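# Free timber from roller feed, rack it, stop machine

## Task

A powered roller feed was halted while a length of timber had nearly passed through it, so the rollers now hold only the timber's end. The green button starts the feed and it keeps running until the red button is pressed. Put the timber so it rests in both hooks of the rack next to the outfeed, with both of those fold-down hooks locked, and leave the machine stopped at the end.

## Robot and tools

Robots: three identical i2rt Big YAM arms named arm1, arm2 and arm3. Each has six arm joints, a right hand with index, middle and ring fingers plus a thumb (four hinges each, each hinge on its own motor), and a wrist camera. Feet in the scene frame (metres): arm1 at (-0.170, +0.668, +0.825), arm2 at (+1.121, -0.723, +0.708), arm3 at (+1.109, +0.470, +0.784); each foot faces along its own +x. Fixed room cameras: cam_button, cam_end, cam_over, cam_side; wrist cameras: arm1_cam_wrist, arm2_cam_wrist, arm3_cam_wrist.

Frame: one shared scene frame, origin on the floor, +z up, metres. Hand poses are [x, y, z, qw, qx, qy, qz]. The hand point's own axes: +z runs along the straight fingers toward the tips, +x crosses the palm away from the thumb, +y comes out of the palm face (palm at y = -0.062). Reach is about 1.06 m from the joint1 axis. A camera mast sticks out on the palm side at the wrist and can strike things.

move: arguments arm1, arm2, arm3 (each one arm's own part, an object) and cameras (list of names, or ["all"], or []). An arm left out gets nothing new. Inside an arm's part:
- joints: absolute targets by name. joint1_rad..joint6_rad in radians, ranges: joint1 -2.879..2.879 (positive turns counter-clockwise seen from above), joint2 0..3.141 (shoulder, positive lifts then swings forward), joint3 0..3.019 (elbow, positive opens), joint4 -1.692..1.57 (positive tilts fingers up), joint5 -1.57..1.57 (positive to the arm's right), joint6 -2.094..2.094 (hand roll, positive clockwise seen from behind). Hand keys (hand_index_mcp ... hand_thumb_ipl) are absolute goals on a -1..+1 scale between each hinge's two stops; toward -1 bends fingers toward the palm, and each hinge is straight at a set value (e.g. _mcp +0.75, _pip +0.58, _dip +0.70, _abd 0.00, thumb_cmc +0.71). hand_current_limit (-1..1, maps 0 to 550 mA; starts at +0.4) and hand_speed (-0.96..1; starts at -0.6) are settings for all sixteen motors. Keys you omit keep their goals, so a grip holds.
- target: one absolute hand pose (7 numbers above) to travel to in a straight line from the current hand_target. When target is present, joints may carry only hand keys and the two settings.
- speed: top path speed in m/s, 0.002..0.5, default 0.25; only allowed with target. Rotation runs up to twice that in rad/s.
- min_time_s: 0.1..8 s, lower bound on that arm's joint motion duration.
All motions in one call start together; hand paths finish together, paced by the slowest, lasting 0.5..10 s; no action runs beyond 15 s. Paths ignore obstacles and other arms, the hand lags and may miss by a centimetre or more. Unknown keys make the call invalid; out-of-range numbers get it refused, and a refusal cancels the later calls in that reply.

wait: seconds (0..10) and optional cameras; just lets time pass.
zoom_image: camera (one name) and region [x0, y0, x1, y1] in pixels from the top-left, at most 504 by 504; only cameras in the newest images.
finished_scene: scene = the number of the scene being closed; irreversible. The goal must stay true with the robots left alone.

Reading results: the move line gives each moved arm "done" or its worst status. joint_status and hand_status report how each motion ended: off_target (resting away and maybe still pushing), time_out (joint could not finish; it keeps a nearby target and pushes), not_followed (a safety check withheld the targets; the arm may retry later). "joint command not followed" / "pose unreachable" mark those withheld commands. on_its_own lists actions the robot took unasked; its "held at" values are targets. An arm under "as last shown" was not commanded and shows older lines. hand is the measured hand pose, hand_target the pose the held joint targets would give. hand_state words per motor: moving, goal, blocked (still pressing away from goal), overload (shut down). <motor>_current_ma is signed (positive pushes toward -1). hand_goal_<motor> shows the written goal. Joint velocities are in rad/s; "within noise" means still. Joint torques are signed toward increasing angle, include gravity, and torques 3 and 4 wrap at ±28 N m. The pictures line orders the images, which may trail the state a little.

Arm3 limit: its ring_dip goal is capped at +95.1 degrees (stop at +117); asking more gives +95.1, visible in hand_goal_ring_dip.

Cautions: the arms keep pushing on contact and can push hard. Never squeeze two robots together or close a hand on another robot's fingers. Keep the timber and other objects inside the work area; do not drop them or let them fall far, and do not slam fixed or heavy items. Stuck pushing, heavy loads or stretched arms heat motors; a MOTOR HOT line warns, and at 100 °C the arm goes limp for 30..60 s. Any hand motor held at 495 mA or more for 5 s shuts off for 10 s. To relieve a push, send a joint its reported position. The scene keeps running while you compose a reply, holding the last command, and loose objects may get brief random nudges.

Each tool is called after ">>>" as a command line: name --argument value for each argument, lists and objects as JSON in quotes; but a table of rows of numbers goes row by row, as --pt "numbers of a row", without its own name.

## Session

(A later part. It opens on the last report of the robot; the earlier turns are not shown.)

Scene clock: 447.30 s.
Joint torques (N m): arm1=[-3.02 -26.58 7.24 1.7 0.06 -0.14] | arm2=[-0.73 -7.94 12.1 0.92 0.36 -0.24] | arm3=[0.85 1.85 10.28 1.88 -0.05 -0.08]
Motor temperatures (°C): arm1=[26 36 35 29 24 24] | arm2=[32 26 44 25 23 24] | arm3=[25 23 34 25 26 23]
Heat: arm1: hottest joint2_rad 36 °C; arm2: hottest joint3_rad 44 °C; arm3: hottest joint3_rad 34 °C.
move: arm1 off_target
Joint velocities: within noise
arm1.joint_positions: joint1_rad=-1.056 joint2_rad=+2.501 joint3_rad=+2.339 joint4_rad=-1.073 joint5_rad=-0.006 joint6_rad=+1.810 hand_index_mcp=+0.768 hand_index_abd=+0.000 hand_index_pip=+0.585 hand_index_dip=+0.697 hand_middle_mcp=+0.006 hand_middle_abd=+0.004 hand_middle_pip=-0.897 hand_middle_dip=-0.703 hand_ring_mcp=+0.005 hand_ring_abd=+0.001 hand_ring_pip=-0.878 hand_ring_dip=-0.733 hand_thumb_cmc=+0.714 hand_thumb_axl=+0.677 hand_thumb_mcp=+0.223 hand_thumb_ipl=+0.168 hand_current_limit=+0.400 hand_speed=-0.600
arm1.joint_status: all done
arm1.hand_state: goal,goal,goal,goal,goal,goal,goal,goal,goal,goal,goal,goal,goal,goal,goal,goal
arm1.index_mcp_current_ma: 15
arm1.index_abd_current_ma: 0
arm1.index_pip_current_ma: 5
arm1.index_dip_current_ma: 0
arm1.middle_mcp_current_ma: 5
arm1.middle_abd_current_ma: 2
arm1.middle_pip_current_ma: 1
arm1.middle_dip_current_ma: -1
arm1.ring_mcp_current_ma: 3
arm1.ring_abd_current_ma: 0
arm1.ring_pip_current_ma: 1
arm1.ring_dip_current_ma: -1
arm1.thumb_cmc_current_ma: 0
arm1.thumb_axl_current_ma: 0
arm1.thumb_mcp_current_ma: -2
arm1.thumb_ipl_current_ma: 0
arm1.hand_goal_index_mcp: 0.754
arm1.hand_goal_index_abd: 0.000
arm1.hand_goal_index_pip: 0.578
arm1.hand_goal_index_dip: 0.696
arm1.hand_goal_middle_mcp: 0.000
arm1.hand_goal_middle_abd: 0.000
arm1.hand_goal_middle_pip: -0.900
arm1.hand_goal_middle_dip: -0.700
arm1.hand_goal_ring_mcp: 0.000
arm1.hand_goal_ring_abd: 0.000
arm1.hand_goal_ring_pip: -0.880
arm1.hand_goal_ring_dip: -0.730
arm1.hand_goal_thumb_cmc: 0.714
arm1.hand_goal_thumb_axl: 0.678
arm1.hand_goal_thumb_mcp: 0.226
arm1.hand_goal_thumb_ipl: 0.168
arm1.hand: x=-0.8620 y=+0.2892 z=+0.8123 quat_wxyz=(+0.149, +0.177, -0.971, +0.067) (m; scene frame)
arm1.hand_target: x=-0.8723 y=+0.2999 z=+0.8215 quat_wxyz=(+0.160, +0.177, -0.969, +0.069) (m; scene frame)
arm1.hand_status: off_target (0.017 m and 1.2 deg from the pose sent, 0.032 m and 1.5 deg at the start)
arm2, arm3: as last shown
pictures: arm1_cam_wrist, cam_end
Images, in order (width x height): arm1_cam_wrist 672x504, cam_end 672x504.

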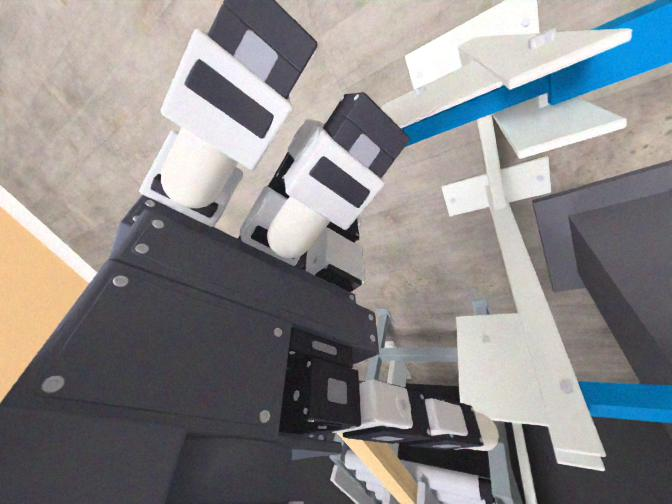

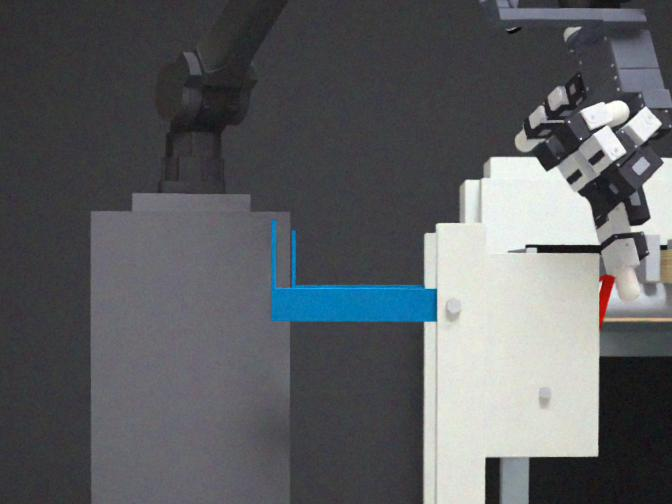

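>>> move --arm1 '{"target": [-0.878, 0.325, 0.825, 0.159, 0.1775, -0.969, 0.0689], "speed": 0.05}' --cameras '["cam_end", "arm1_cam_wrist"]'

>>> zoom_image --camera "cam_end" --region '[520, 180, 672, 360]'

Scene clock: 451.00 s.
Joint torques (N m): arm1=[-4.13 -25.88 6.95 1.24 0.31 -0.23] | arm2=[-0.32 -7.94 12.21 1.03 0.34 -0.32] | arm3=[1.26 1.79 10.33 1.87 -0.03 -0.07]
Motor temperatures (°C): arm1=[26 36 35 29 24 24] | arm2=[32 26 44 25 23 24] | arm3=[25 23 34 25 26 23]
Heat: arm1: hottest joint2_rad 36 °C; arm2: hottest joint3_rad 44 °C; arm3: hottest joint3_rad 34 °C.
move: arm1 off_target
Joint velocities: within noise
arm1.joint_positions: joint1_rad=-1.071 joint2_rad=+2.462 joint3_rad=+2.282 joint4_rad=-1.044 joint5_rad=-0.026 joint6_rad=+1.788 hand_index_mcp=+0.797 hand_index_abd=-0.010 hand_index_pip=+0.604 hand_index_dip=+0.707 hand_middle_mcp=+0.006 hand_middle_abd=+0.004 hand_middle_pip=-0.897 hand_middle_dip=-0.703 hand_ring_mcp=+0.005 hand_ring_abd=+0.001 hand_ring_pip=-0.878 hand_ring_dip=-0.733 hand_thumb_cmc=+0.714 hand_thumb_axl=+0.677 hand_thumb_mcp=+0.223 hand_thumb_ipl=+0.168 hand_current_limit=+0.400 hand_speed=-0.600
arm1.joint_status: not commanded
arm1.hand_state: blocked,goal,blocked,goal,goal,goal,goal,goal,goal,goal,goal,goal,goal,goal,goal,goal
arm1.index_mcp_current_ma: 84
arm1.index_abd_current_ma: -7
arm1.index_pip_current_ma: 35
arm1.index_dip_current_ma: 10
arm1.middle_mcp_current_ma: 5
arm1.middle_abd_current_ma: 2
arm1.middle_pip_current_ma: 1
arm1.middle_dip_current_ma: -1
arm1.ring_mcp_current_ma: 3
arm1.ring_abd_current_ma: 0
arm1.ring_pip_current_ma: 1
arm1.ring_dip_current_ma: -1
arm1.thumb_cmc_current_ma: 0
arm1.thumb_axl_current_ma: 0
arm1.thumb_mcp_current_ma: -2
arm1.thumb_ipl_current_ma: 0
arm1.hand_goal_index_mcp: 0.754
arm1.hand_goal_index_abd: 0.000
arm1.hand_goal_index_pip: 0.578
arm1.hand_goal_index_dip: 0.696
arm1.hand_goal_middle_mcp: 0.000
arm1.hand_goal_middle_abd: 0.000
arm1.hand_goal_middle_pip: -0.900
arm1.hand_goal_middle_dip: -0.700
arm1.hand_goal_ring_mcp: 0.000
arm1.hand_goal_ring_abd: 0.000
arm1.hand_goal_ring_pip: -0.880
arm1.hand_goal_ring_dip: -0.730
arm1.hand_goal_thumb_cmc: 0.714
arm1.hand_goal_thumb_axl: 0.678
arm1.hand_goal_thumb_mcp: 0.226
arm1.hand_goal_thumb_ipl: 0.168
arm1.hand: x=-0.8635 y=+0.2994 z=+0.8182 quat_wxyz=(+0.151, +0.182, -0.969, +0.075) (m; scene frame)
arm1.hand_target: x=-0.8771 y=+0.3239 z=+0.8246 quat_wxyz=(+0.158, +0.178, -0.969, +0.069) (m; scene frame)
arm1.hand_status: off_target (0.030 m and 1.2 deg from the pose sent, 0.041 m and 1.2 deg at the start)
arm2, arm3: as last shown
pictures: arm1_cam_wrist, cam_end
Images, in order (width x height): arm1_cam_wrist 672x504, cam_end 672x504.

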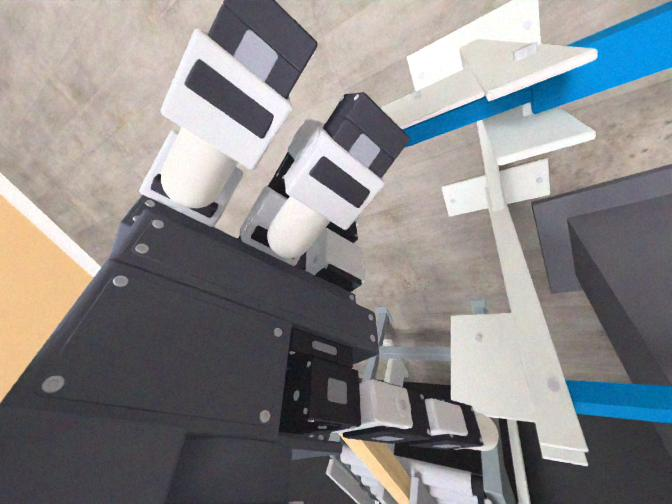

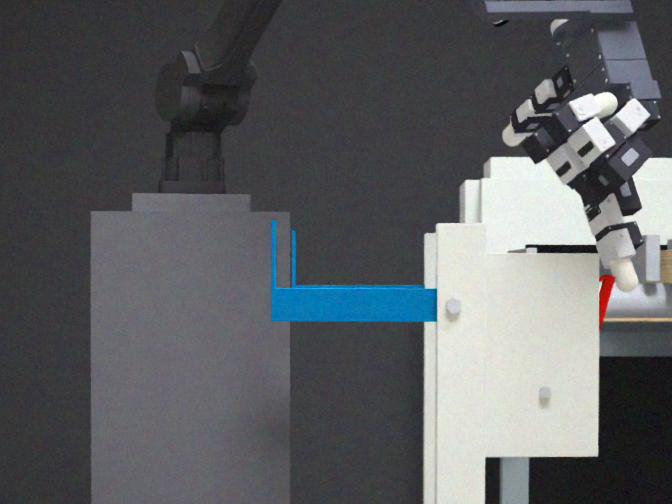

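Scaled by 2.800 from the camera's 672x504 image, which has a finer 960x720 frame.

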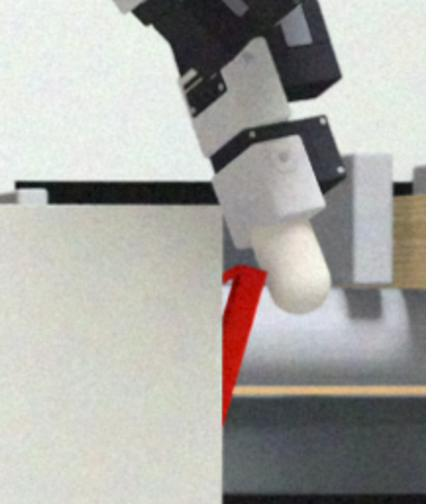

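>>> move --arm1 '{"joints": {"hand_index_mcp": 0.62, "hand_index_pip": 0.46, "hand_index_dip": 0.6}}' --cameras '["cam_end", "arm1_cam_wrist"]'

>>> zoom_image --camera "cam_end" --region '[520, 180, 672, 360]'

Scene clock: 460.13 s.
Joint torques (N m): arm1=[-4.25 -26.64 6.89 1.36 0.76 -0.2] | arm2=[-0.62 -8.23 12.14 0.99 0.45 -0.24] | arm3=[1.03 1.9 10.3 1.89 -0.05 -0.07]
Motor temperatures (°C): arm1=[26 37 35 29 24 24] | arm2=[32 26 44 25 23 24] | arm3=[25 23 34 25 26 23]
Heat: arm1: hottest joint2_rad 37 °C; arm2: hottest joint3_rad 44 °C; arm3: hottest joint3_rad 34 °C.
move: arm1 off_target
Joint velocities: within noise
arm1.joint_positions: joint1_rad=-1.071 joint2_rad=+2.462 joint3_rad=+2.282 joint4_rad=-1.041 joint5_rad=-0.037 joint6_rad=+1.788 hand_index_mcp=+0.797 hand_index_abd=-0.010 hand_index_pip=+0.566 hand_index_dip=+0.653 hand_middle_mcp=+0.006 hand_middle_abd=+0.004 hand_middle_pip=-0.897 hand_middle_dip=-0.703 hand_ring_mcp=+0.005 hand_ring_abd=+0.001 hand_ring_pip=-0.878 hand_ring_dip=-0.733 hand_thumb_cmc=+0.714 hand_thumb_axl=+0.677 hand_thumb_mcp=+0.223 hand_thumb_ipl=+0.168 hand_current_limit=+0.400 hand_speed=-0.600
arm1.joint_status: hand_index_mcp off_target (ended at +0.797, target +0.620); hand_index_pip off_target (ended at +0.566, target +0.460); hand_index_dip off_target (ended at +0.653, target +0.600)
arm1.hand_state: blocked,goal,blocked,blocked,goal,goal,goal,goal,goal,goal,goal,goal,goal,goal,goal,goal
arm1.index_mcp_current_ma: 385
arm1.index_abd_current_ma: -7
arm1.index_pip_current_ma: 289
arm1.index_dip_current_ma: 105
arm1.middle_mcp_current_ma: 5
arm1.middle_abd_current_ma: 2
arm1.middle_pip_current_ma: 1
arm1.middle_dip_current_ma: -1
arm1.ring_mcp_current_ma: 3
arm1.ring_abd_current_ma: 0
arm1.ring_pip_current_ma: 1
arm1.ring_dip_current_ma: -1
arm1.thumb_cmc_current_ma: 0
arm1.thumb_axl_current_ma: 0
arm1.thumb_mcp_current_ma: -2
arm1.thumb_ipl_current_ma: 0
arm1.hand_goal_index_mcp: 0.620
arm1.hand_goal_index_abd: 0.000
arm1.hand_goal_index_pip: 0.460
arm1.hand_goal_index_dip: 0.600
arm1.hand_goal_middle_mcp: 0.000
arm1.hand_goal_middle_abd: 0.000
arm1.hand_goal_middle_pip: -0.900
arm1.hand_goal_middle_dip: -0.700
arm1.hand_goal_ring_mcp: 0.000
arm1.hand_goal_ring_abd: 0.000
arm1.hand_goal_ring_pip: -0.880
arm1.hand_goal_ring_dip: -0.730
arm1.hand_goal_thumb_cmc: 0.714
arm1.hand_goal_thumb_axl: 0.678
arm1.hand_goal_thumb_mcp: 0.226
arm1.hand_goal_thumb_ipl: 0.168
arm1.hand: x=-0.8634 y=+0.2973 z=+0.8176 quat_wxyz=(+0.150, +0.183, -0.968, +0.080) (m; scene frame)
arm1.hand_target: x=-0.8770 y=+0.3240 z=+0.8245 quat_wxyz=(+0.158, +0.178, -0.969, +0.069) (m; scene frame)
arm1.hand_status: not commanded
arm2: as last shown
arm3.joint_positions: joint1_rad=-0.134 joint2_rad=+0.629 joint3_rad=+1.370 joint4_rad=-1.370 joint5_rad=-0.062 joint6_rad=+1.107 hand_index_mcp=+0.754 hand_index_abd=+0.000 hand_index_pip=+0.577 hand_index_dip=+0.696 hand_middle_mcp=+0.754 hand_middle_abd=+0.000 hand_middle_pip=+0.577 hand_middle_dip=+0.696 hand_ring_mcp=+0.754 hand_ring_abd=+0.000 hand_ring_pip=+0.577 hand_ring_dip=+0.696 hand_thumb_cmc=+0.714 hand_thumb_axl=+0.677 hand_thumb_mcp=+0.226 hand_thumb_ipl=+0.168 hand_current_limit=+0.400 hand_speed=-0.600
arm3.joint_status: not commanded
arm3.hand_state: goal,goal,goal,goal,goal,goal,goal,goal,goal,goal,goal,goal,goal,goal,goal,goal
arm3.index_mcp_current_ma: 0
arm3.index_abd_current_ma: 0
arm3.index_pip_current_ma: 0
arm3.index_dip_current_ma: 0
arm3.middle_mcp_current_ma: 0
arm3.middle_abd_current_ma: 0
arm3.middle_pip_current_ma: 0
arm3.middle_dip_current_ma: 0
arm3.ring_mcp_current_ma: 0
arm3.ring_abd_current_ma: 0
arm3.ring_pip_current_ma: 0
arm3.ring_dip_current_ma: 0
arm3.thumb_cmc_current_ma: 0
arm3.thumb_axl_current_ma: 0
arm3.thumb_mcp_current_ma: 0
arm3.thumb_ipl_current_ma: 0
arm3.hand_goal_index_mcp: 0.754
arm3.hand_goal_index_abd: 0.000
arm3.hand_goal_index_pip: 0.576
arm3.hand_goal_index_dip: 0.696
arm3.hand_goal_middle_mcp: 0.754
arm3.hand_goal_middle_abd: 0.000
arm3.hand_goal_middle_pip: 0.576
arm3.hand_goal_middle_dip: 0.696
arm3.hand_goal_ring_mcp: 0.754
arm3.hand_goal_ring_abd: 0.000
arm3.hand_goal_ring_pip: 0.576
arm3.hand_goal_ring_dip: 0.696
arm3.hand_goal_thumb_cmc: 0.714
arm3.hand_goal_thumb_axl: 0.678
arm3.hand_goal_thumb_mcp: 0.226
arm3.hand_goal_thumb_ipl: 0.168
arm3.hand: x=+0.9699 y=+0.2382 z=+1.3123 quat_wxyz=(+0.395, +0.705, -0.549, +0.214) (m; scene frame)
arm3.hand_target: x=+0.9704 y=+0.2405 z=+1.3241 quat_wxyz=(+0.406, +0.700, -0.545, +0.218) (m; scene frame)
arm3.hand_status: not commanded
pictures: arm1_cam_wrist, cam_end
Images, in order (width x height): arm1_cam_wrist 672x504, cam_end 672x504.

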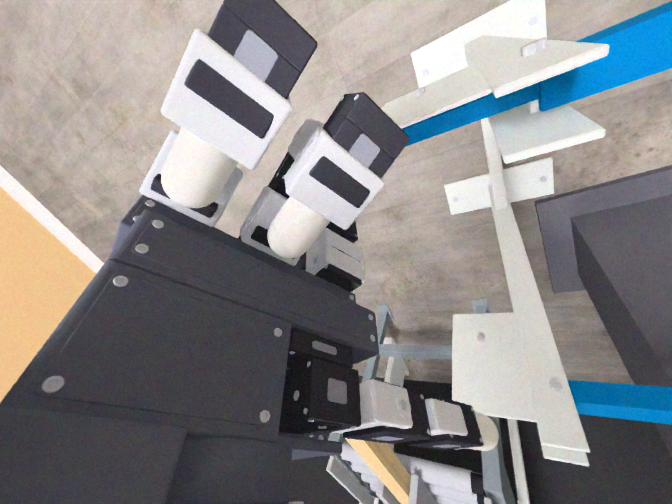

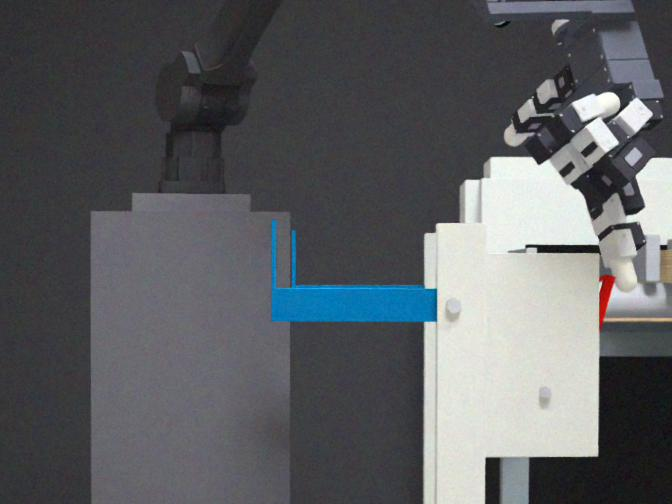

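Scaled by 2.800 from the camera's 672x504 image, which has a finer 960x720 frame.

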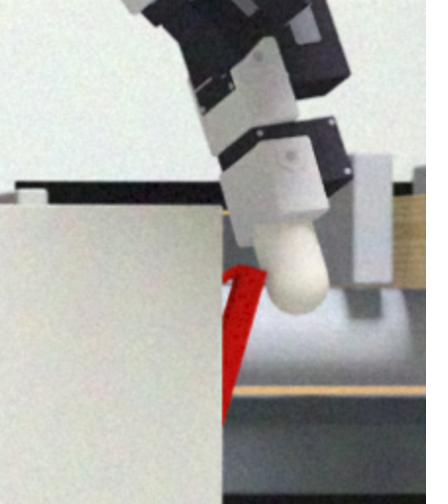

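>>> move --arm1 '{"target": [-0.878, 0.27, 0.86, 0.159, 0.1775, -0.969, 0.0689], "speed": 0.12, "joints": {"hand_index_mcp": 0.754, "hand_index_pip": 0.577, "hand_index_dip": 0.696}}' --cameras '["cam_end", "arm1_cam_wrist"]'

>>> zoom_image --camera "cam_end" --region '[260, 210, 460, 340]'

>>> zoom_image --camera "cam_end" --region '[570, 230, 650, 340]'

>>> zoom_image --camera "arm1_cam_wrist" --region '[360, 0, 672, 240]'

Scene clock: 476.00 s.
Joint torques (N m): arm1=[-0.73 -22.95 11.86 0.44 0.32 0.12] | arm2=[0.21 -7.88 12.1 0.68 0.37 -0.3] | arm3=[0.91 2.08 10.36 1.85 -0.05 -0.07]
Motor temperatures (°C): arm1=[26 36 35 29 24 24] | arm2=[32 26 44 25 23 24] | arm3=[24 23 34 25 26 23]
Heat: arm1: hottest joint2_rad 36 °C; arm2: hottest joint3_rad 44 °C; arm3: hottest joint3_rad 34 °C.
move: arm1 off_target
Joint velocities: within noise
arm1.joint_positions: joint1_rad=-1.056 joint2_rad=+2.542 joint3_rad=+2.567 joint4_rad=-1.228 joint5_rad=-0.002 joint6_rad=+1.802 hand_index_mcp=+0.755 hand_index_abd=-0.001 hand_index_pip=+0.580 hand_index_dip=+0.699 hand_middle_mcp=+0.006 hand_middle_abd=+0.004 hand_middle_pip=-0.897 hand_middle_dip=-0.703 hand_ring_mcp=+0.005 hand_ring_abd=+0.001 hand_ring_pip=-0.878 hand_ring_dip=-0.733 hand_thumb_cmc=+0.714 hand_thumb_axl=+0.677 hand_thumb_mcp=+0.223 hand_thumb_ipl=+0.168 hand_current_limit=+0.400 hand_speed=-0.600
arm1.joint_status: all done
arm1.hand_state: goal,goal,goal,goal,goal,goal,goal,goal,goal,goal,goal,goal,goal,goal,goal,goal
arm1.index_mcp_current_ma: 0
arm1.index_abd_current_ma: 0
arm1.index_pip_current_ma: 1
arm1.index_dip_current_ma: 1
arm1.middle_mcp_current_ma: 5
arm1.middle_abd_current_ma: 2
arm1.middle_pip_current_ma: 1
arm1.middle_dip_current_ma: -1
arm1.ring_mcp_current_ma: 3
arm1.ring_abd_current_ma: 0
arm1.ring_pip_current_ma: 1
arm1.ring_dip_current_ma: -1
arm1.thumb_cmc_current_ma: 0
arm1.thumb_axl_current_ma: 0
arm1.thumb_mcp_current_ma: -2
arm1.thumb_ipl_current_ma: 0
arm1.hand_goal_index_mcp: 0.754
arm1.hand_goal_index_abd: 0.000
arm1.hand_goal_index_pip: 0.578
arm1.hand_goal_index_dip: 0.696
arm1.hand_goal_middle_mcp: 0.000
arm1.hand_goal_middle_abd: 0.000
arm1.hand_goal_middle_pip: -0.900
arm1.hand_goal_middle_dip: -0.700
arm1.hand_goal_ring_mcp: 0.000
arm1.hand_goal_ring_abd: 0.000
arm1.hand_goal_ring_pip: -0.880
arm1.hand_goal_ring_dip: -0.730
arm1.hand_goal_thumb_cmc: 0.714
arm1.hand_goal_thumb_axl: 0.678
arm1.hand_goal_thumb_mcp: 0.226
arm1.hand_goal_thumb_ipl: 0.168
arm1.hand: x=-0.8794 y=+0.2783 z=+0.8710 quat_wxyz=(+0.165, +0.180, -0.967, +0.070) (m; scene frame)
arm1.hand_target: x=-0.8783 y=+0.2703 z=+0.8592 quat_wxyz=(+0.161, +0.177, -0.968, +0.069) (m; scene frame)
arm1.hand_status: off_target (0.014 m and 0.8 deg from the pose sent, 0.053 m and 1.8 deg at the start)
arm2.joint_positions: joint1_rad=+0.083 joint2_rad=+1.280 joint3_rad=+1.824 joint4_rad=-1.677 joint5_rad=+0.032 joint6_rad=+0.094 hand_index_mcp=+0.755 hand_index_abd=+0.001 hand_index_pip=+0.577 hand_index_dip=+0.696 hand_middle_mcp=+0.755 hand_middle_abd=+0.001 hand_middle_pip=+0.577 hand_middle_dip=+0.696 hand_ring_mcp=+0.755 hand_ring_abd=+0.001 hand_ring_pip=+0.577 hand_ring_dip=+0.696 hand_thumb_cmc=+0.715 hand_thumb_axl=+0.677 hand_thumb_mcp=+0.224 hand_thumb_ipl=+0.168 hand_current_limit=+0.400 hand_speed=-0.600
arm2.joint_status: not commanded
arm2.hand_state: goal,goal,goal,goal,goal,goal,goal,goal,goal,goal,goal,goal,goal,goal,goal,goal
arm2.index_mcp_current_ma: 2
arm2.index_abd_current_ma: 1
arm2.index_pip_current_ma: 1
arm2.index_dip_current_ma: 0
arm2.middle_mcp_current_ma: 2
arm2.middle_abd_current_ma: 1
arm2.middle_pip_current_ma: 1
arm2.middle_dip_current_ma: 0
arm2.ring_mcp_current_ma: 2
arm2.ring_abd_current_ma: 1
arm2.ring_pip_current_ma: 1
arm2.ring_dip_current_ma: 0
arm2.thumb_cmc_current_ma: 2
arm2.thumb_axl_current_ma: -1
arm2.thumb_mcp_current_ma: -5
arm2.thumb_ipl_current_ma: -1
arm2.hand_goal_index_mcp: 0.754
arm2.hand_goal_index_abd: 0.000
arm2.hand_goal_index_pip: 0.576
arm2.hand_goal_index_dip: 0.696
arm2.hand_goal_middle_mcp: 0.754
arm2.hand_goal_middle_abd: 0.000
arm2.hand_goal_middle_pip: 0.576
arm2.hand_goal_middle_dip: 0.696
arm2.hand_goal_ring_mcp: 0.754
arm2.hand_goal_ring_abd: 0.000
arm2.hand_goal_ring_pip: 0.576
arm2.hand_goal_ring_dip: 0.696
arm2.hand_goal_thumb_cmc: 0.714
arm2.hand_goal_thumb_axl: 0.678
arm2.hand_goal_thumb_mcp: 0.226
arm2.hand_goal_thumb_ipl: 0.168
arm2.hand: x=+1.0069 y=-0.2480 z=+1.2274 quat_wxyz=(-0.033, -0.106, +0.971, +0.212) (m; scene frame)
arm2.hand_target: x=+1.0036 y=-0.2469 z=+1.2442 quat_wxyz=(-0.031, -0.115, +0.967, +0.224) (m; scene frame)
arm2.hand_status: not commanded
arm3: as last shown
pictures: arm1_cam_wrist, cam_end
Images, in order (width x height): arm1_cam_wrist 672x504, cam_end 672x504.

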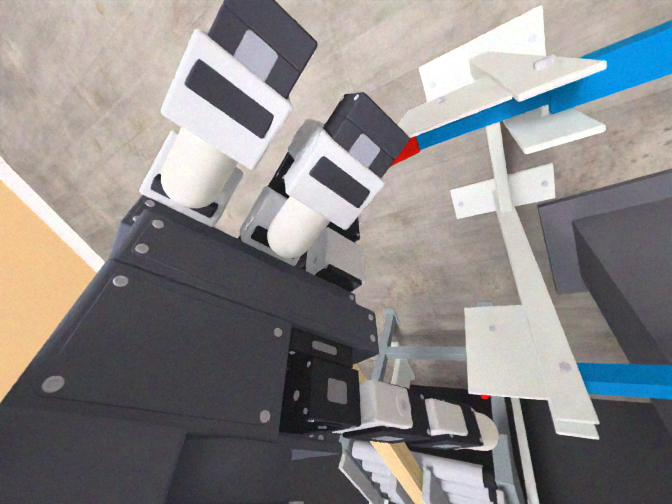

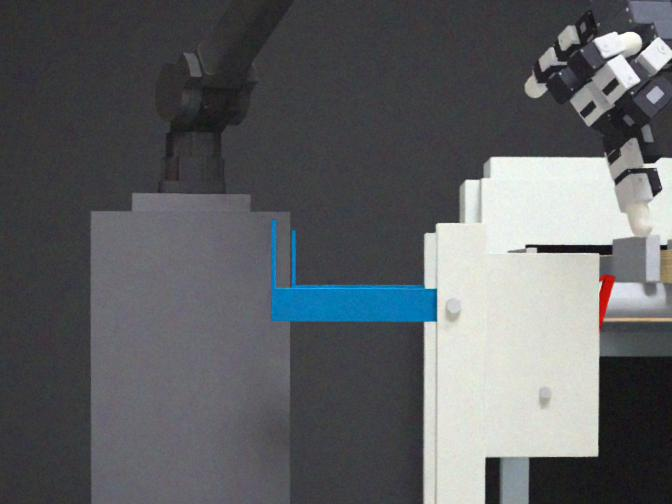

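Scaled by 2.520 from the camera's 672x504 image, which has a finer 960x720 frame.

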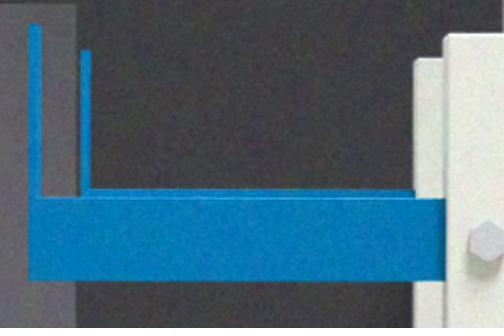

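Scaled by 4.582 from the camera's 672x504 image, which has a finer 960x720 frame.

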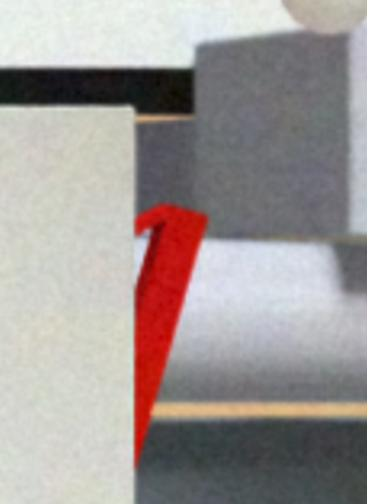

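Scaled by 1.615 from the camera's 672x504 image, which has a finer 960x720 frame.

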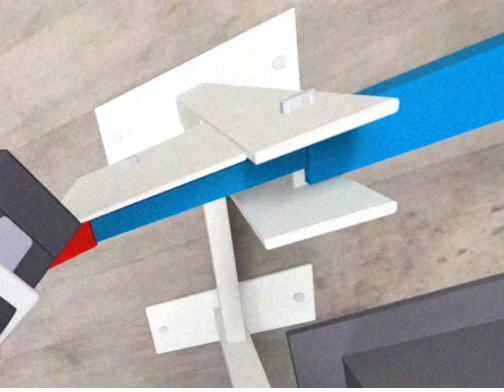

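>>> move --arm1 '{"target": [-0.835, 0.40, 0.95, 0.0, 0.7071, -0.7071, 0.0], "speed": 0.25, "joints": {"hand_middle_mcp": 0.753, "hand_middle_pip": 0.577, "hand_middle_dip": 0.696}}'

>>> move --arm1 '{"target": [-0.835, 0.485, 0.82, 0.0, 0.7071, -0.7071, 0.0], "speed": 0.2}' --cameras '["cam_end", "cam_over", "cam_side", "arm1_cam_wrist"]'

Scene clock: 537.87 s.
Joint torques (N m): arm1=[-1.96 -21.71 6.91 -0.06 0.28 -0.06] | arm2=[-0.67 -7.59 12.03 0.64 0.38 -0.28] | arm3=[0.97 1.79 10.32 1.88 -0.05 -0.07]
Motor temperatures (°C): arm1=[26 33 41 28 23 24] | arm2=[31 25 45 25 23 24] | arm3=[24 23 35 25 25 23]
Heat: arm1: hottest joint3_rad 41 °C; arm2: hottest joint3_rad 45 °C; arm3: hottest joint3_rad 35 °C.
move: arm1 done
Joint velocities: within noise
arm1.joint_positions: joint1_rad=-1.185 joint2_rad=+2.102 joint3_rad=+1.971 joint4_rad=-1.420 joint5_rad=-0.013 joint6_rad=+0.477 hand_index_mcp=+0.755 hand_index_abd=-0.001 hand_index_pip=+0.580 hand_index_dip=+0.699 hand_middle_mcp=+0.752 hand_middle_abd=+0.003 hand_middle_pip=+0.575 hand_middle_dip=+0.693 hand_ring_mcp=+0.005 hand_ring_abd=+0.001 hand_ring_pip=-0.878 hand_ring_dip=-0.733 hand_thumb_cmc=+0.714 hand_thumb_axl=+0.677 hand_thumb_mcp=+0.223 hand_thumb_ipl=+0.168 hand_current_limit=+0.400 hand_speed=-0.600
arm1.joint_status: all done
arm1.hand_state: goal,goal,goal,goal,goal,goal,goal,goal,goal,goal,goal,goal,goal,goal,goal,goal
arm1.index_mcp_current_ma: 0
arm1.index_abd_current_ma: 0
arm1.index_pip_current_ma: 1
arm1.index_dip_current_ma: 1
arm1.middle_mcp_current_ma: -1
arm1.middle_abd_current_ma: 1
arm1.middle_pip_current_ma: -2
arm1.middle_dip_current_ma: -1
arm1.ring_mcp_current_ma: 3
arm1.ring_abd_current_ma: 0
arm1.ring_pip_current_ma: 1
arm1.ring_dip_current_ma: -1
arm1.thumb_cmc_current_ma: 0
arm1.thumb_axl_current_ma: 0
arm1.thumb_mcp_current_ma: -2
arm1.thumb_ipl_current_ma: 0
arm1.hand_goal_index_mcp: 0.754
arm1.hand_goal_index_abd: 0.000
arm1.hand_goal_index_pip: 0.578
arm1.hand_goal_index_dip: 0.696
arm1.hand_goal_middle_mcp: 0.754
arm1.hand_goal_middle_abd: 0.000
arm1.hand_goal_middle_pip: 0.578
arm1.hand_goal_middle_dip: 0.696
arm1.hand_goal_ring_mcp: 0.000
arm1.hand_goal_ring_abd: 0.000
arm1.hand_goal_ring_pip: -0.880
arm1.hand_goal_ring_dip: -0.730
arm1.hand_goal_thumb_cmc: 0.714
arm1.hand_goal_thumb_axl: 0.678
arm1.hand_goal_thumb_mcp: 0.226
arm1.hand_goal_thumb_ipl: 0.168
arm1.hand: x=-0.8396 y=+0.3919 z=+0.9463 quat_wxyz=(+0.007, +0.705, -0.710, +0.001) (m; scene frame)
arm1.hand_target: x=-0.8365 y=+0.4009 z=+0.9514 quat_wxyz=(+0.001, +0.706, -0.708, +0.001) (m; scene frame)
arm1.hand_status: done (0.010 m and 0.9 deg from the pose sent, 0.152 m and 71.5 deg at the start)
arm2, arm3: as last shown
pictures: none

Scene clock: 539.47 s.
Joint torques (N m): arm1=[-1.67 -18.55 6.37 1.18 0.18 -0.05] | arm2=[0.38 -8.47 12.23 0.8 0.34 -0.28] | arm3=[1.03 1.85 10.3 1.89 -0.06 -0.07]
Motor temperatures (°C): arm1=[26 33 40 28 23 24] | arm2=[31 25 45 25 23 24] | arm3=[24 23 35 25 25 23]
Heat: arm1: hottest joint3_rad 40 °C; arm2: hottest joint3_rad 45 °C; arm3: hottest joint3_rad 35 °C.
move: arm1 off_target
Joint velocities: within noise
arm1.joint_positions: joint1_rad=-1.310 joint2_rad=+2.085 joint3_rad=+1.635 joint4_rad=-1.104 joint5_rad=-0.013 joint6_rad=+0.348 hand_index_mcp=+0.755 hand_index_abd=-0.001 hand_index_pip=+0.580 hand_index_dip=+0.699 hand_middle_mcp=+0.752 hand_middle_abd=+0.003 hand_middle_pip=+0.575 hand_middle_dip=+0.693 hand_ring_mcp=+0.005 hand_ring_abd=+0.001 hand_ring_pip=-0.878 hand_ring_dip=-0.733 hand_thumb_cmc=+0.714 hand_thumb_axl=+0.677 hand_thumb_mcp=+0.223 hand_thumb_ipl=+0.168 hand_current_limit=+0.400 hand_speed=-0.600
arm1.joint_status: not commanded
arm1.hand_state: goal,goal,goal,goal,goal,goal,goal,goal,goal,goal,goal,goal,goal,goal,goal,goal
arm1.index_mcp_current_ma: 0
arm1.index_abd_current_ma: 0
arm1.index_pip_current_ma: 1
arm1.index_dip_current_ma: 1
arm1.middle_mcp_current_ma: -1
arm1.middle_abd_current_ma: 1
arm1.middle_pip_current_ma: -1
arm1.middle_dip_current_ma: -1
arm1.ring_mcp_current_ma: 3
arm1.ring_abd_current_ma: 0
arm1.ring_pip_current_ma: 1
arm1.ring_dip_current_ma: -1
arm1.thumb_cmc_current_ma: 0
arm1.thumb_axl_current_ma: 0
arm1.thumb_mcp_current_ma: -2
arm1.thumb_ipl_current_ma: 0
arm1.hand_goal_index_mcp: 0.754
arm1.hand_goal_index_abd: 0.000
arm1.hand_goal_index_pip: 0.578
arm1.hand_goal_index_dip: 0.696
arm1.hand_goal_middle_mcp: 0.754
arm1.hand_goal_middle_abd: 0.000
arm1.hand_goal_middle_pip: 0.578
arm1.hand_goal_middle_dip: 0.696
arm1.hand_goal_ring_mcp: 0.000
arm1.hand_goal_ring_abd: 0.000
arm1.hand_goal_ring_pip: -0.880
arm1.hand_goal_ring_dip: -0.730
arm1.hand_goal_thumb_cmc: 0.714
arm1.hand_goal_thumb_axl: 0.678
arm1.hand_goal_thumb_mcp: 0.226
arm1.hand_goal_thumb_ipl: 0.168
arm1.hand: x=-0.8339 y=+0.4819 z=+0.8350 quat_wxyz=(+0.006, +0.706, -0.709, +0.000) (m; scene frame)
arm1.hand_target: x=-0.8332 y=+0.4846 z=+0.8209 quat_wxyz=(+0.001, +0.709, -0.705, +0.001) (m; scene frame)
arm1.hand_status: off_target (0.015 m and 0.7 deg from the pose sent, 0.157 m and 0.9 deg at the start)
arm2, arm3: as last shown
pictures: arm1_cam_wrist, cam_end, cam_over, cam_side
Images, in order (width x height): arm1_cam_wrist 672x504, cam_end 672x504, cam_over 672x504, cam_side 672x504.

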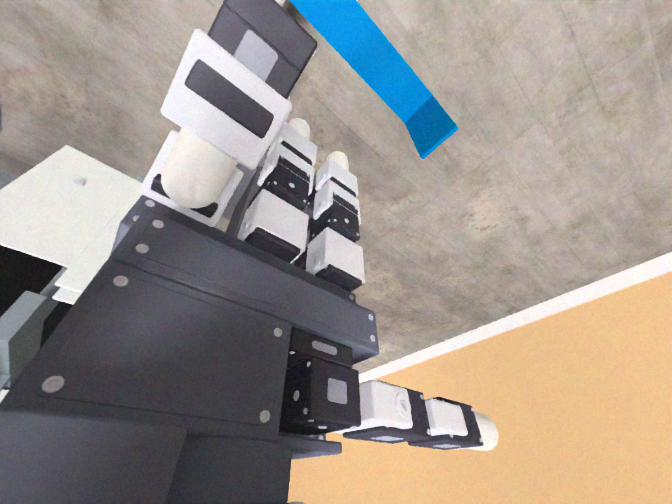

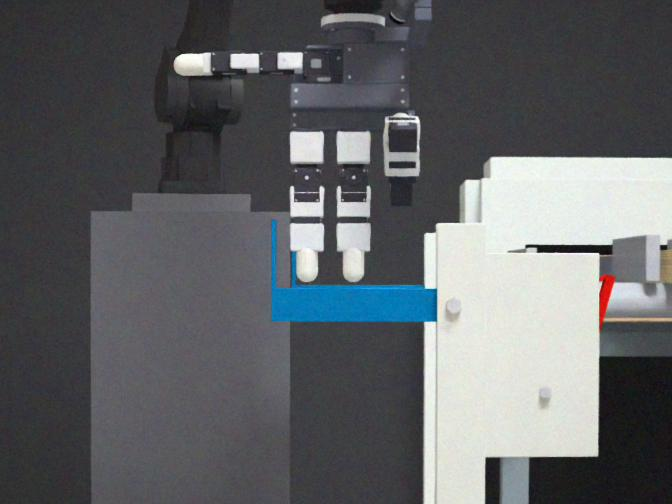

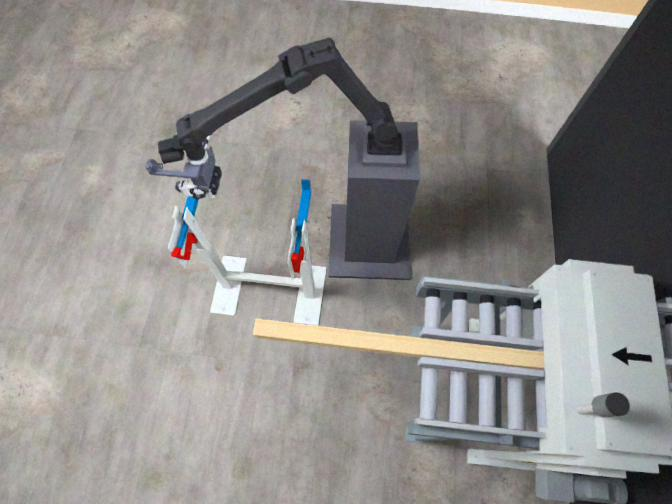

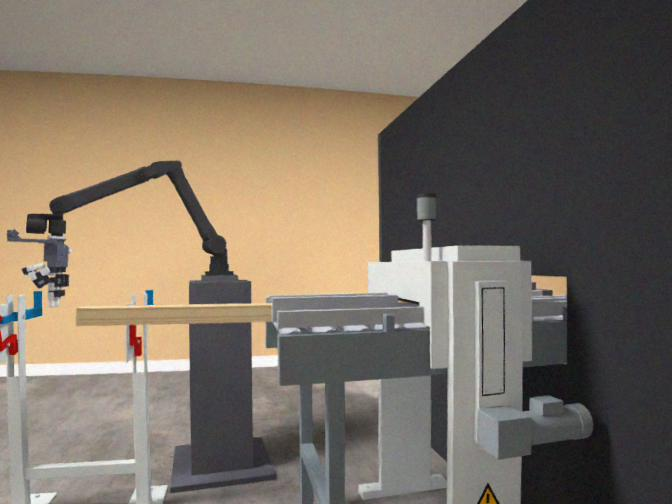

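>>> move --arm1 '{"target": [-0.835, 0.482, 0.685, 0.0, 0.7071, -0.7071, 0.0], "speed": 0.15}' --cameras '["cam_end"]'

>>> move --arm1 '{"joints": {"hand_index_pip": -0.74, "hand_middle_pip": -0.74}}' --cameras '["cam_end", "arm1_cam_wrist"]'

Scene clock: 548.03 s.
Joint torques (N m): arm1=[-1.38 -17.61 6.93 1.06 0.26 -0.02] | arm2=[-0.44 -7.71 12.05 1.01 0.4 -0.23] | arm3=[0.85 1.96 10.32 1.92 -0.05 -0.06]
Motor temperatures (°C): arm1=[26 33 39 28 23 24] | arm2=[31 25 45 25 23 24] | arm3=[24 23 35 25 25 23]
Heat: arm1: hottest joint3_rad 39 °C; arm2: hottest joint3_rad 45 °C; arm3: hottest joint3_rad 35 °C.
move: arm1 off_target
Joint velocities: within noise
arm1.joint_positions: joint1_rad=-1.310 joint2_rad=+2.272 joint3_rad=+1.575 joint4_rad=-0.859 joint5_rad=-0.013 joint6_rad=+0.352 hand_index_mcp=+0.755 hand_index_abd=-0.001 hand_index_pip=+0.580 hand_index_dip=+0.699 hand_middle_mcp=+0.752 hand_middle_abd=+0.003 hand_middle_pip=+0.575 hand_middle_dip=+0.693 hand_ring_mcp=-0.004 hand_ring_abd=+0.001 hand_ring_pip=-0.884 hand_ring_dip=-0.733 hand_thumb_cmc=+0.714 hand_thumb_axl=+0.677 hand_thumb_mcp=+0.223 hand_thumb_ipl=+0.168 hand_current_limit=+0.400 hand_speed=-0.600
arm1.joint_status: not commanded
arm1.hand_state: goal,goal,goal,goal,goal,goal,goal,goal,goal,goal,goal,goal,goal,goal,goal,goal
arm1.index_mcp_current_ma: 0
arm1.index_abd_current_ma: 0
arm1.index_pip_current_ma: 1
arm1.index_dip_current_ma: 1
arm1.middle_mcp_current_ma: -1
arm1.middle_abd_current_ma: 1
arm1.middle_pip_current_ma: -1
arm1.middle_dip_current_ma: -1
arm1.ring_mcp_current_ma: -2
arm1.ring_abd_current_ma: 0
arm1.ring_pip_current_ma: -2
arm1.ring_dip_current_ma: -1
arm1.thumb_cmc_current_ma: 0
arm1.thumb_axl_current_ma: 0
arm1.thumb_mcp_current_ma: -2
arm1.thumb_ipl_current_ma: 0
arm1.hand_goal_index_mcp: 0.754
arm1.hand_goal_index_abd: 0.000
arm1.hand_goal_index_pip: 0.578
arm1.hand_goal_index_dip: 0.696
arm1.hand_goal_middle_mcp: 0.754
arm1.hand_goal_middle_abd: 0.000
arm1.hand_goal_middle_pip: 0.578
arm1.hand_goal_middle_dip: 0.696
arm1.hand_goal_ring_mcp: 0.000
arm1.hand_goal_ring_abd: 0.000
arm1.hand_goal_ring_pip: -0.880
arm1.hand_goal_ring_dip: -0.730
arm1.hand_goal_thumb_cmc: 0.714
arm1.hand_goal_thumb_axl: 0.678
arm1.hand_goal_thumb_mcp: 0.226
arm1.hand_goal_thumb_ipl: 0.168
arm1.hand: x=-0.8328 y=+0.4837 z=+0.7051 quat_wxyz=(+0.005, +0.704, -0.710, +0.001) (m; scene frame)
arm1.hand_target: x=-0.8324 y=+0.4832 z=+0.6856 quat_wxyz=(+0.000, +0.705, -0.709, +0.001) (m; scene frame)
arm1.hand_status: off_target (0.020 m and 0.8 deg from the pose sent, 0.150 m and 0.7 deg at the start)
arm2, arm3: as last shown
pictures: cam_end
Images, in order (width x height): cam_end 672x504.

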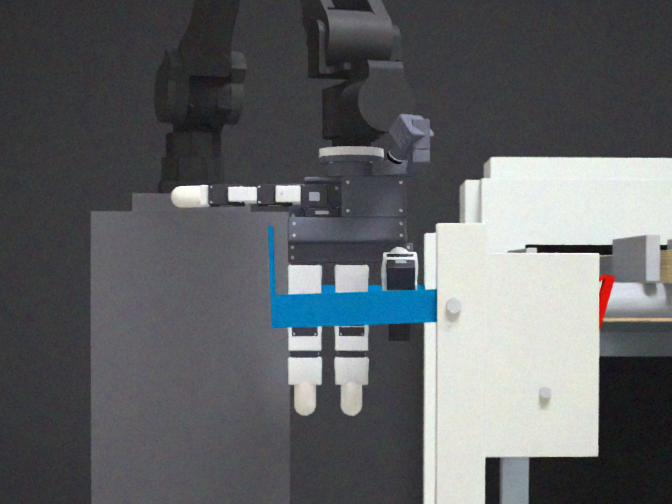

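Scene clock: 549.43 s.
Joint torques (N m): arm1=[-1.49 -18.32 6.72 0.9 0.24 0.05] | arm2=[-0.21 -7.82 12.14 1.02 0.4 -0.23] | arm3=[1.32 1.9 10.35 1.88 -0.04 -0.07]
Motor temperatures (°C): arm1=[26 33 39 28 23 24] | arm2=[31 25 45 25 23 24] | arm3=[24 23 35 25 25 23]
Heat: arm1: hottest joint3_rad 39 °C; arm2: hottest joint3_rad 45 °C; arm3: hottest joint3_rad 35 °C.
move: arm1 off_target
Joint velocities: within noise
arm1.joint_positions: joint1_rad=-1.310 joint2_rad=+2.277 joint3_rad=+1.575 joint4_rad=-0.853 joint5_rad=-0.013 joint6_rad=+0.343 hand_index_mcp=+0.772 hand_index_abd=-0.001 hand_index_pip=-0.678 hand_index_dip=+0.707 hand_middle_mcp=+0.766 hand_middle_abd=+0.002 hand_middle_pip=-0.689 hand_middle_dip=+0.704 hand_ring_mcp=-0.028 hand_ring_abd=-0.001 hand_ring_pip=-0.895 hand_ring_dip=-0.733 hand_thumb_cmc=+0.714 hand_thumb_axl=+0.677 hand_thumb_mcp=+0.223 hand_thumb_ipl=+0.168 hand_current_limit=+0.400 hand_speed=-0.600
arm1.joint_status: hand_index_pip off_target (ended at -0.678, target -0.740); hand_middle_pip off_target (ended at -0.689, target -0.740)
arm1.hand_state: goal,goal,blocked,goal,goal,goal,blocked,goal,blocked,goal,goal,goal,goal,goal,goal,goal
arm1.index_mcp_current_ma: 22
arm1.index_abd_current_ma: 0
arm1.index_pip_current_ma: 131
arm1.index_dip_current_ma: 10
arm1.middle_mcp_current_ma: 12
arm1.middle_abd_current_ma: 1
arm1.middle_pip_current_ma: 96
arm1.middle_dip_current_ma: 6
arm1.ring_mcp_current_ma: -42
arm1.ring_abd_current_ma: 0
arm1.ring_pip_current_ma: -16
arm1.ring_dip_current_ma: -1
arm1.thumb_cmc_current_ma: 0
arm1.thumb_axl_current_ma: 0
arm1.thumb_mcp_current_ma: -2
arm1.thumb_ipl_current_ma: 0
arm1.hand_goal_index_mcp: 0.754
arm1.hand_goal_index_abd: 0.000
arm1.hand_goal_index_pip: -0.740
arm1.hand_goal_index_dip: 0.696
arm1.hand_goal_middle_mcp: 0.754
arm1.hand_goal_middle_abd: 0.000
arm1.hand_goal_middle_pip: -0.740
arm1.hand_goal_middle_dip: 0.696
arm1.hand_goal_ring_mcp: 0.000
arm1.hand_goal_ring_abd: 0.000
arm1.hand_goal_ring_pip: -0.880
arm1.hand_goal_ring_dip: -0.730
arm1.hand_goal_thumb_cmc: 0.714
arm1.hand_goal_thumb_axl: 0.678
arm1.hand_goal_thumb_mcp: 0.226
arm1.hand_goal_thumb_ipl: 0.168
arm1.hand: x=-0.8334 y=+0.4828 z=+0.7025 quat_wxyz=(+0.006, +0.707, -0.707, +0.000) (m; scene frame)
arm1.hand_target: x=-0.8328 y=+0.4824 z=+0.6858 quat_wxyz=(+0.000, +0.708, -0.706, +0.000) (m; scene frame)
arm1.hand_status: not commanded
arm2, arm3: as last shown
pictures: arm1_cam_wrist, cam_end
Images, in order (width x height): arm1_cam_wrist 672x504, cam_end 672x504.

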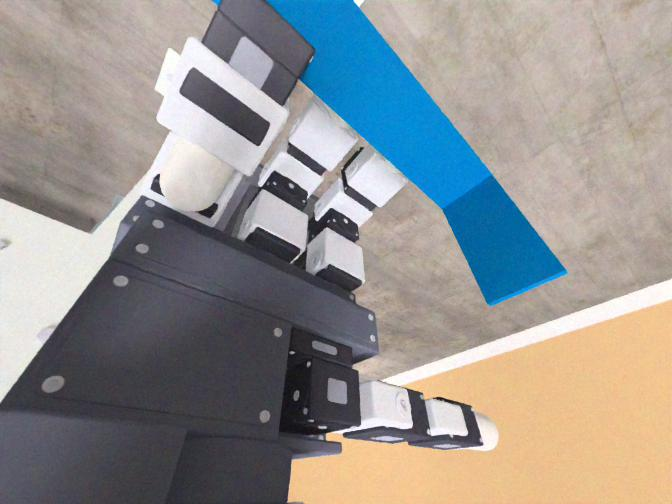

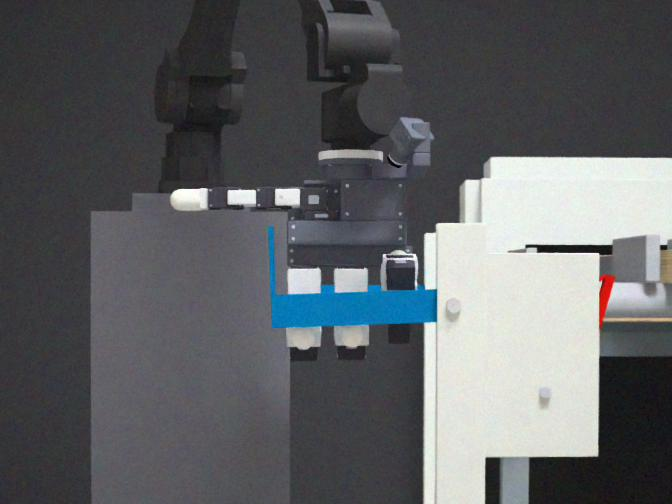

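>>> move --arm1 '{"target": [-0.853, 0.482, 0.70, 0.0, 0.7071, -0.7071, 0.0], "speed": 0.08, "joints": {"hand_ring_mcp": 0.1}}' --cameras '["cam_end"]'

>>> move --arm1 '{"target": [-0.853, 0.482, 0.728, 0.0, 0.7071, -0.7071, 0.0], "speed": 0.05}' --cameras '["cam_end", "arm1_cam_wrist"]'

>>> zoom_image --camera "cam_end" --region '[260, 190, 640, 400]'

Scene clock: 557.50 s.
Joint torques (N m): arm1=[-1.73 -17.73 10.04 0.36 0.31 -0.01] | arm2=[0.03 -8.18 12.07 0.83 0.42 -0.27] | arm3=[1.03 1.73 10.32 1.91 -0.04 -0.07]
Motor temperatures (°C): arm1=[26 33 38 28 23 24] | arm2=[31 25 45 25 23 24] | arm3=[24 23 35 25 25 23]
Heat: arm1: hottest joint3_rad 38 °C; arm2: hottest joint3_rad 45 °C; arm3: hottest joint3_rad 35 °C.
move: arm1 off_target
Joint velocities: within noise
arm1.joint_positions: joint1_rad=-1.312 joint2_rad=+2.287 joint3_rad=+1.606 joint4_rad=-0.896 joint5_rad=-0.013 joint6_rad=+0.343 hand_index_mcp=+0.783 hand_index_abd=-0.001 hand_index_pip=-0.678 hand_index_dip=+0.713 hand_middle_mcp=+0.776 hand_middle_abd=+0.002 hand_middle_pip=-0.689 hand_middle_dip=+0.706 hand_ring_mcp=-0.012 hand_ring_abd=-0.001 hand_ring_pip=-0.913 hand_ring_dip=-0.733 hand_thumb_cmc=+0.714 hand_thumb_axl=+0.677 hand_thumb_mcp=+0.223 hand_thumb_ipl=+0.168 hand_current_limit=+0.400 hand_speed=-0.600
arm1.joint_status: hand_ring_mcp off_target (ended at -0.012, target +0.100)
arm1.hand_state: blocked,goal,blocked,goal,blocked,goal,blocked,goal,blocked,goal,blocked,goal,goal,goal,goal,goal
arm1.index_mcp_current_ma: 47
arm1.index_abd_current_ma: 0
arm1.index_pip_current_ma: 131
arm1.index_dip_current_ma: 19
arm1.middle_mcp_current_ma: 30
arm1.middle_abd_current_ma: 1
arm1.middle_pip_current_ma: 96
arm1.middle_dip_current_ma: 8
arm1.ring_mcp_current_ma: -345
arm1.ring_abd_current_ma: 0
arm1.ring_pip_current_ma: -51
arm1.ring_dip_current_ma: -1
arm1.thumb_cmc_current_ma: 0
arm1.thumb_axl_current_ma: 0
arm1.thumb_mcp_current_ma: -2
arm1.thumb_ipl_current_ma: 0
arm1.hand_goal_index_mcp: 0.754
arm1.hand_goal_index_abd: 0.000
arm1.hand_goal_index_pip: -0.740
arm1.hand_goal_index_dip: 0.696
arm1.hand_goal_middle_mcp: 0.754
arm1.hand_goal_middle_abd: 0.000
arm1.hand_goal_middle_pip: -0.740
arm1.hand_goal_middle_dip: 0.696
arm1.hand_goal_ring_mcp: 0.100
arm1.hand_goal_ring_abd: 0.000
arm1.hand_goal_ring_pip: -0.880
arm1.hand_goal_ring_dip: -0.730
arm1.hand_goal_thumb_cmc: 0.714
arm1.hand_goal_thumb_axl: 0.678
arm1.hand_goal_thumb_mcp: 0.226
arm1.hand_goal_thumb_ipl: 0.168
arm1.hand: x=-0.8353 y=+0.4832 z=+0.7034 quat_wxyz=(-0.005, +0.707, -0.708, +0.005) (m; scene frame)
arm1.hand_target: x=-0.8522 y=+0.4834 z=+0.6997 quat_wxyz=(+0.000, +0.706, -0.708, +0.000) (m; scene frame)
arm1.hand_status: off_target (0.018 m and 0.8 deg from the pose sent, 0.020 m and 0.7 deg at the start)
arm2, arm3: as last shown
pictures: cam_end
Images, in order (width x height): cam_end 672x504.

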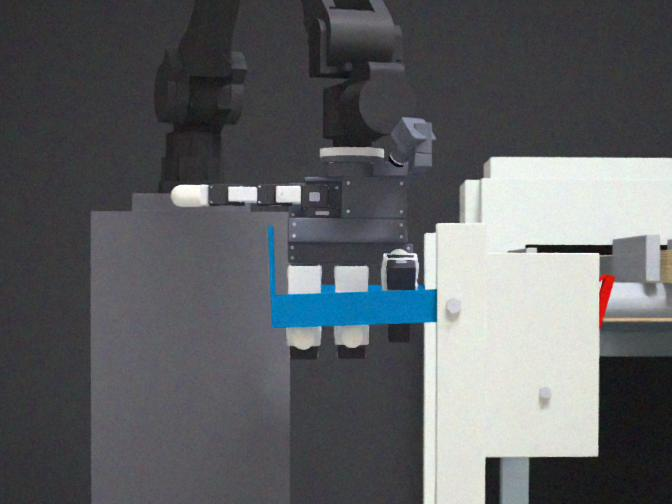

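Scene clock: 558.57 s.
Joint torques (N m): arm1=[-2.43 -21.36 9.2 -0.27 0.29 -0.04] | arm2=[-0.09 -7.36 12.16 0.98 0.39 -0.26] | arm3=[0.91 1.96 10.3 1.87 -0.06 -0.09]
Motor temperatures (°C): arm1=[26 33 38 28 23 24] | arm2=[31 25 45 25 23 24] | arm3=[24 23 35 25 25 23]
Heat: arm1: hottest joint3_rad 38 °C; arm2: hottest joint3_rad 45 °C; arm3: hottest joint3_rad 35 °C.
move: arm1 off_target
Joint velocities: within noise
arm1.joint_positions: joint1_rad=-1.312 joint2_rad=+2.287 joint3_rad=+1.621 joint4_rad=-0.925 joint5_rad=-0.013 joint6_rad=+0.342 hand_index_mcp=+0.784 hand_index_abd=-0.001 hand_index_pip=-0.678 hand_index_dip=+0.714 hand_middle_mcp=+0.780 hand_middle_abd=+0.002 hand_middle_pip=-0.689 hand_middle_dip=+0.714 hand_ring_mcp=+0.008 hand_ring_abd=-0.012 hand_ring_pip=-0.913 hand_ring_dip=-0.733 hand_thumb_cmc=+0.714 hand_thumb_axl=+0.677 hand_thumb_mcp=+0.223 hand_thumb_ipl=+0.168 hand_current_limit=+0.400 hand_speed=-0.600
arm1.joint_status: not commanded
arm1.hand_state: blocked,goal,blocked,goal,blocked,goal,blocked,goal,blocked,goal,blocked,goal,goal,goal,goal,goal
arm1.index_mcp_current_ma: 47
arm1.index_abd_current_ma: 0
arm1.index_pip_current_ma: 131
arm1.index_dip_current_ma: 21
arm1.middle_mcp_current_ma: 38
arm1.middle_abd_current_ma: 1
arm1.middle_pip_current_ma: 96
arm1.middle_dip_current_ma: 21
arm1.ring_mcp_current_ma: -258
arm1.ring_abd_current_ma: -9
arm1.ring_pip_current_ma: -51
arm1.ring_dip_current_ma: -1
arm1.thumb_cmc_current_ma: 0
arm1.thumb_axl_current_ma: 0
arm1.thumb_mcp_current_ma: -2
arm1.thumb_ipl_current_ma: 0
arm1.hand_goal_index_mcp: 0.754
arm1.hand_goal_index_abd: 0.000
arm1.hand_goal_index_pip: -0.740
arm1.hand_goal_index_dip: 0.696
arm1.hand_goal_middle_mcp: 0.754
arm1.hand_goal_middle_abd: 0.000
arm1.hand_goal_middle_pip: -0.740
arm1.hand_goal_middle_dip: 0.696
arm1.hand_goal_ring_mcp: 0.100
arm1.hand_goal_ring_abd: 0.000
arm1.hand_goal_ring_pip: -0.880
arm1.hand_goal_ring_dip: -0.730
arm1.hand_goal_thumb_cmc: 0.714
arm1.hand_goal_thumb_axl: 0.678
arm1.hand_goal_thumb_mcp: 0.226
arm1.hand_goal_thumb_ipl: 0.168
arm1.hand: x=-0.8356 y=+0.4830 z=+0.7071 quat_wxyz=(-0.011, +0.707, -0.707, +0.008) (m; scene frame)
arm1.hand_target: x=-0.8531 y=+0.4818 z=+0.7282 quat_wxyz=(+0.001, +0.707, -0.707, -0.001) (m; scene frame)
arm1.hand_status: off_target (0.027 m and 1.6 deg from the pose sent, 0.030 m and 0.8 deg at the start)
arm2, arm3: as last shown
pictures: arm1_cam_wrist, cam_end
Images, in order (width x height): arm1_cam_wrist 672x504, cam_end 672x504.

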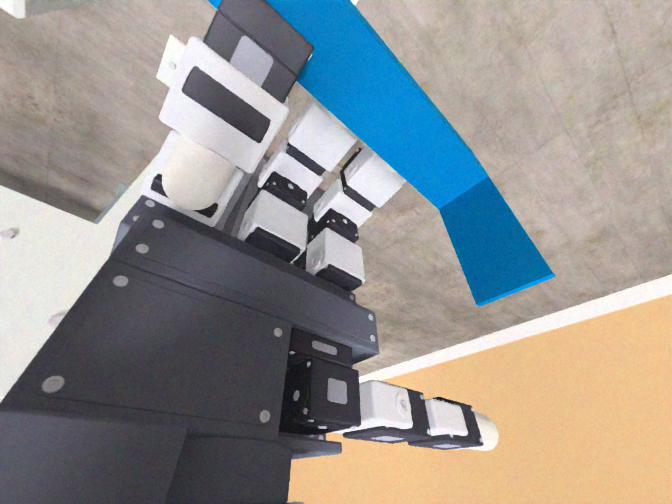

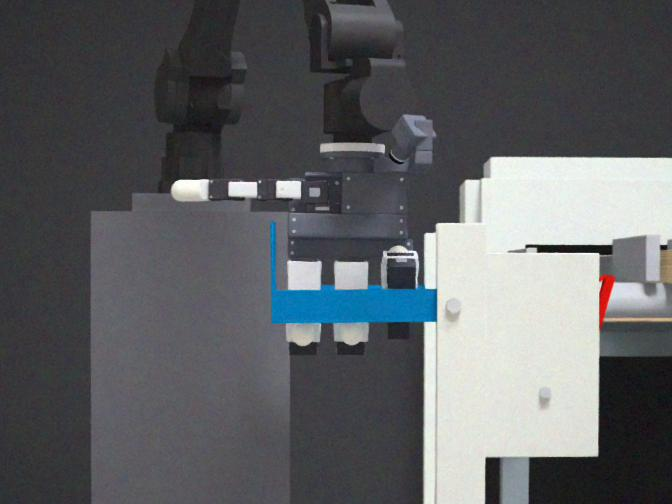

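Scaled by 1.326 from the camera's 672x504 image, which has a finer 960x720 frame.

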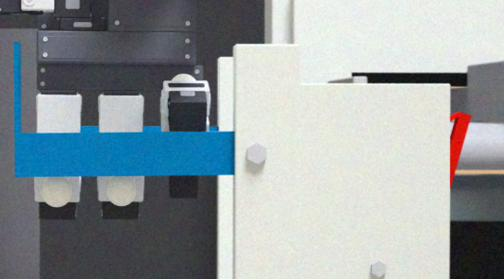

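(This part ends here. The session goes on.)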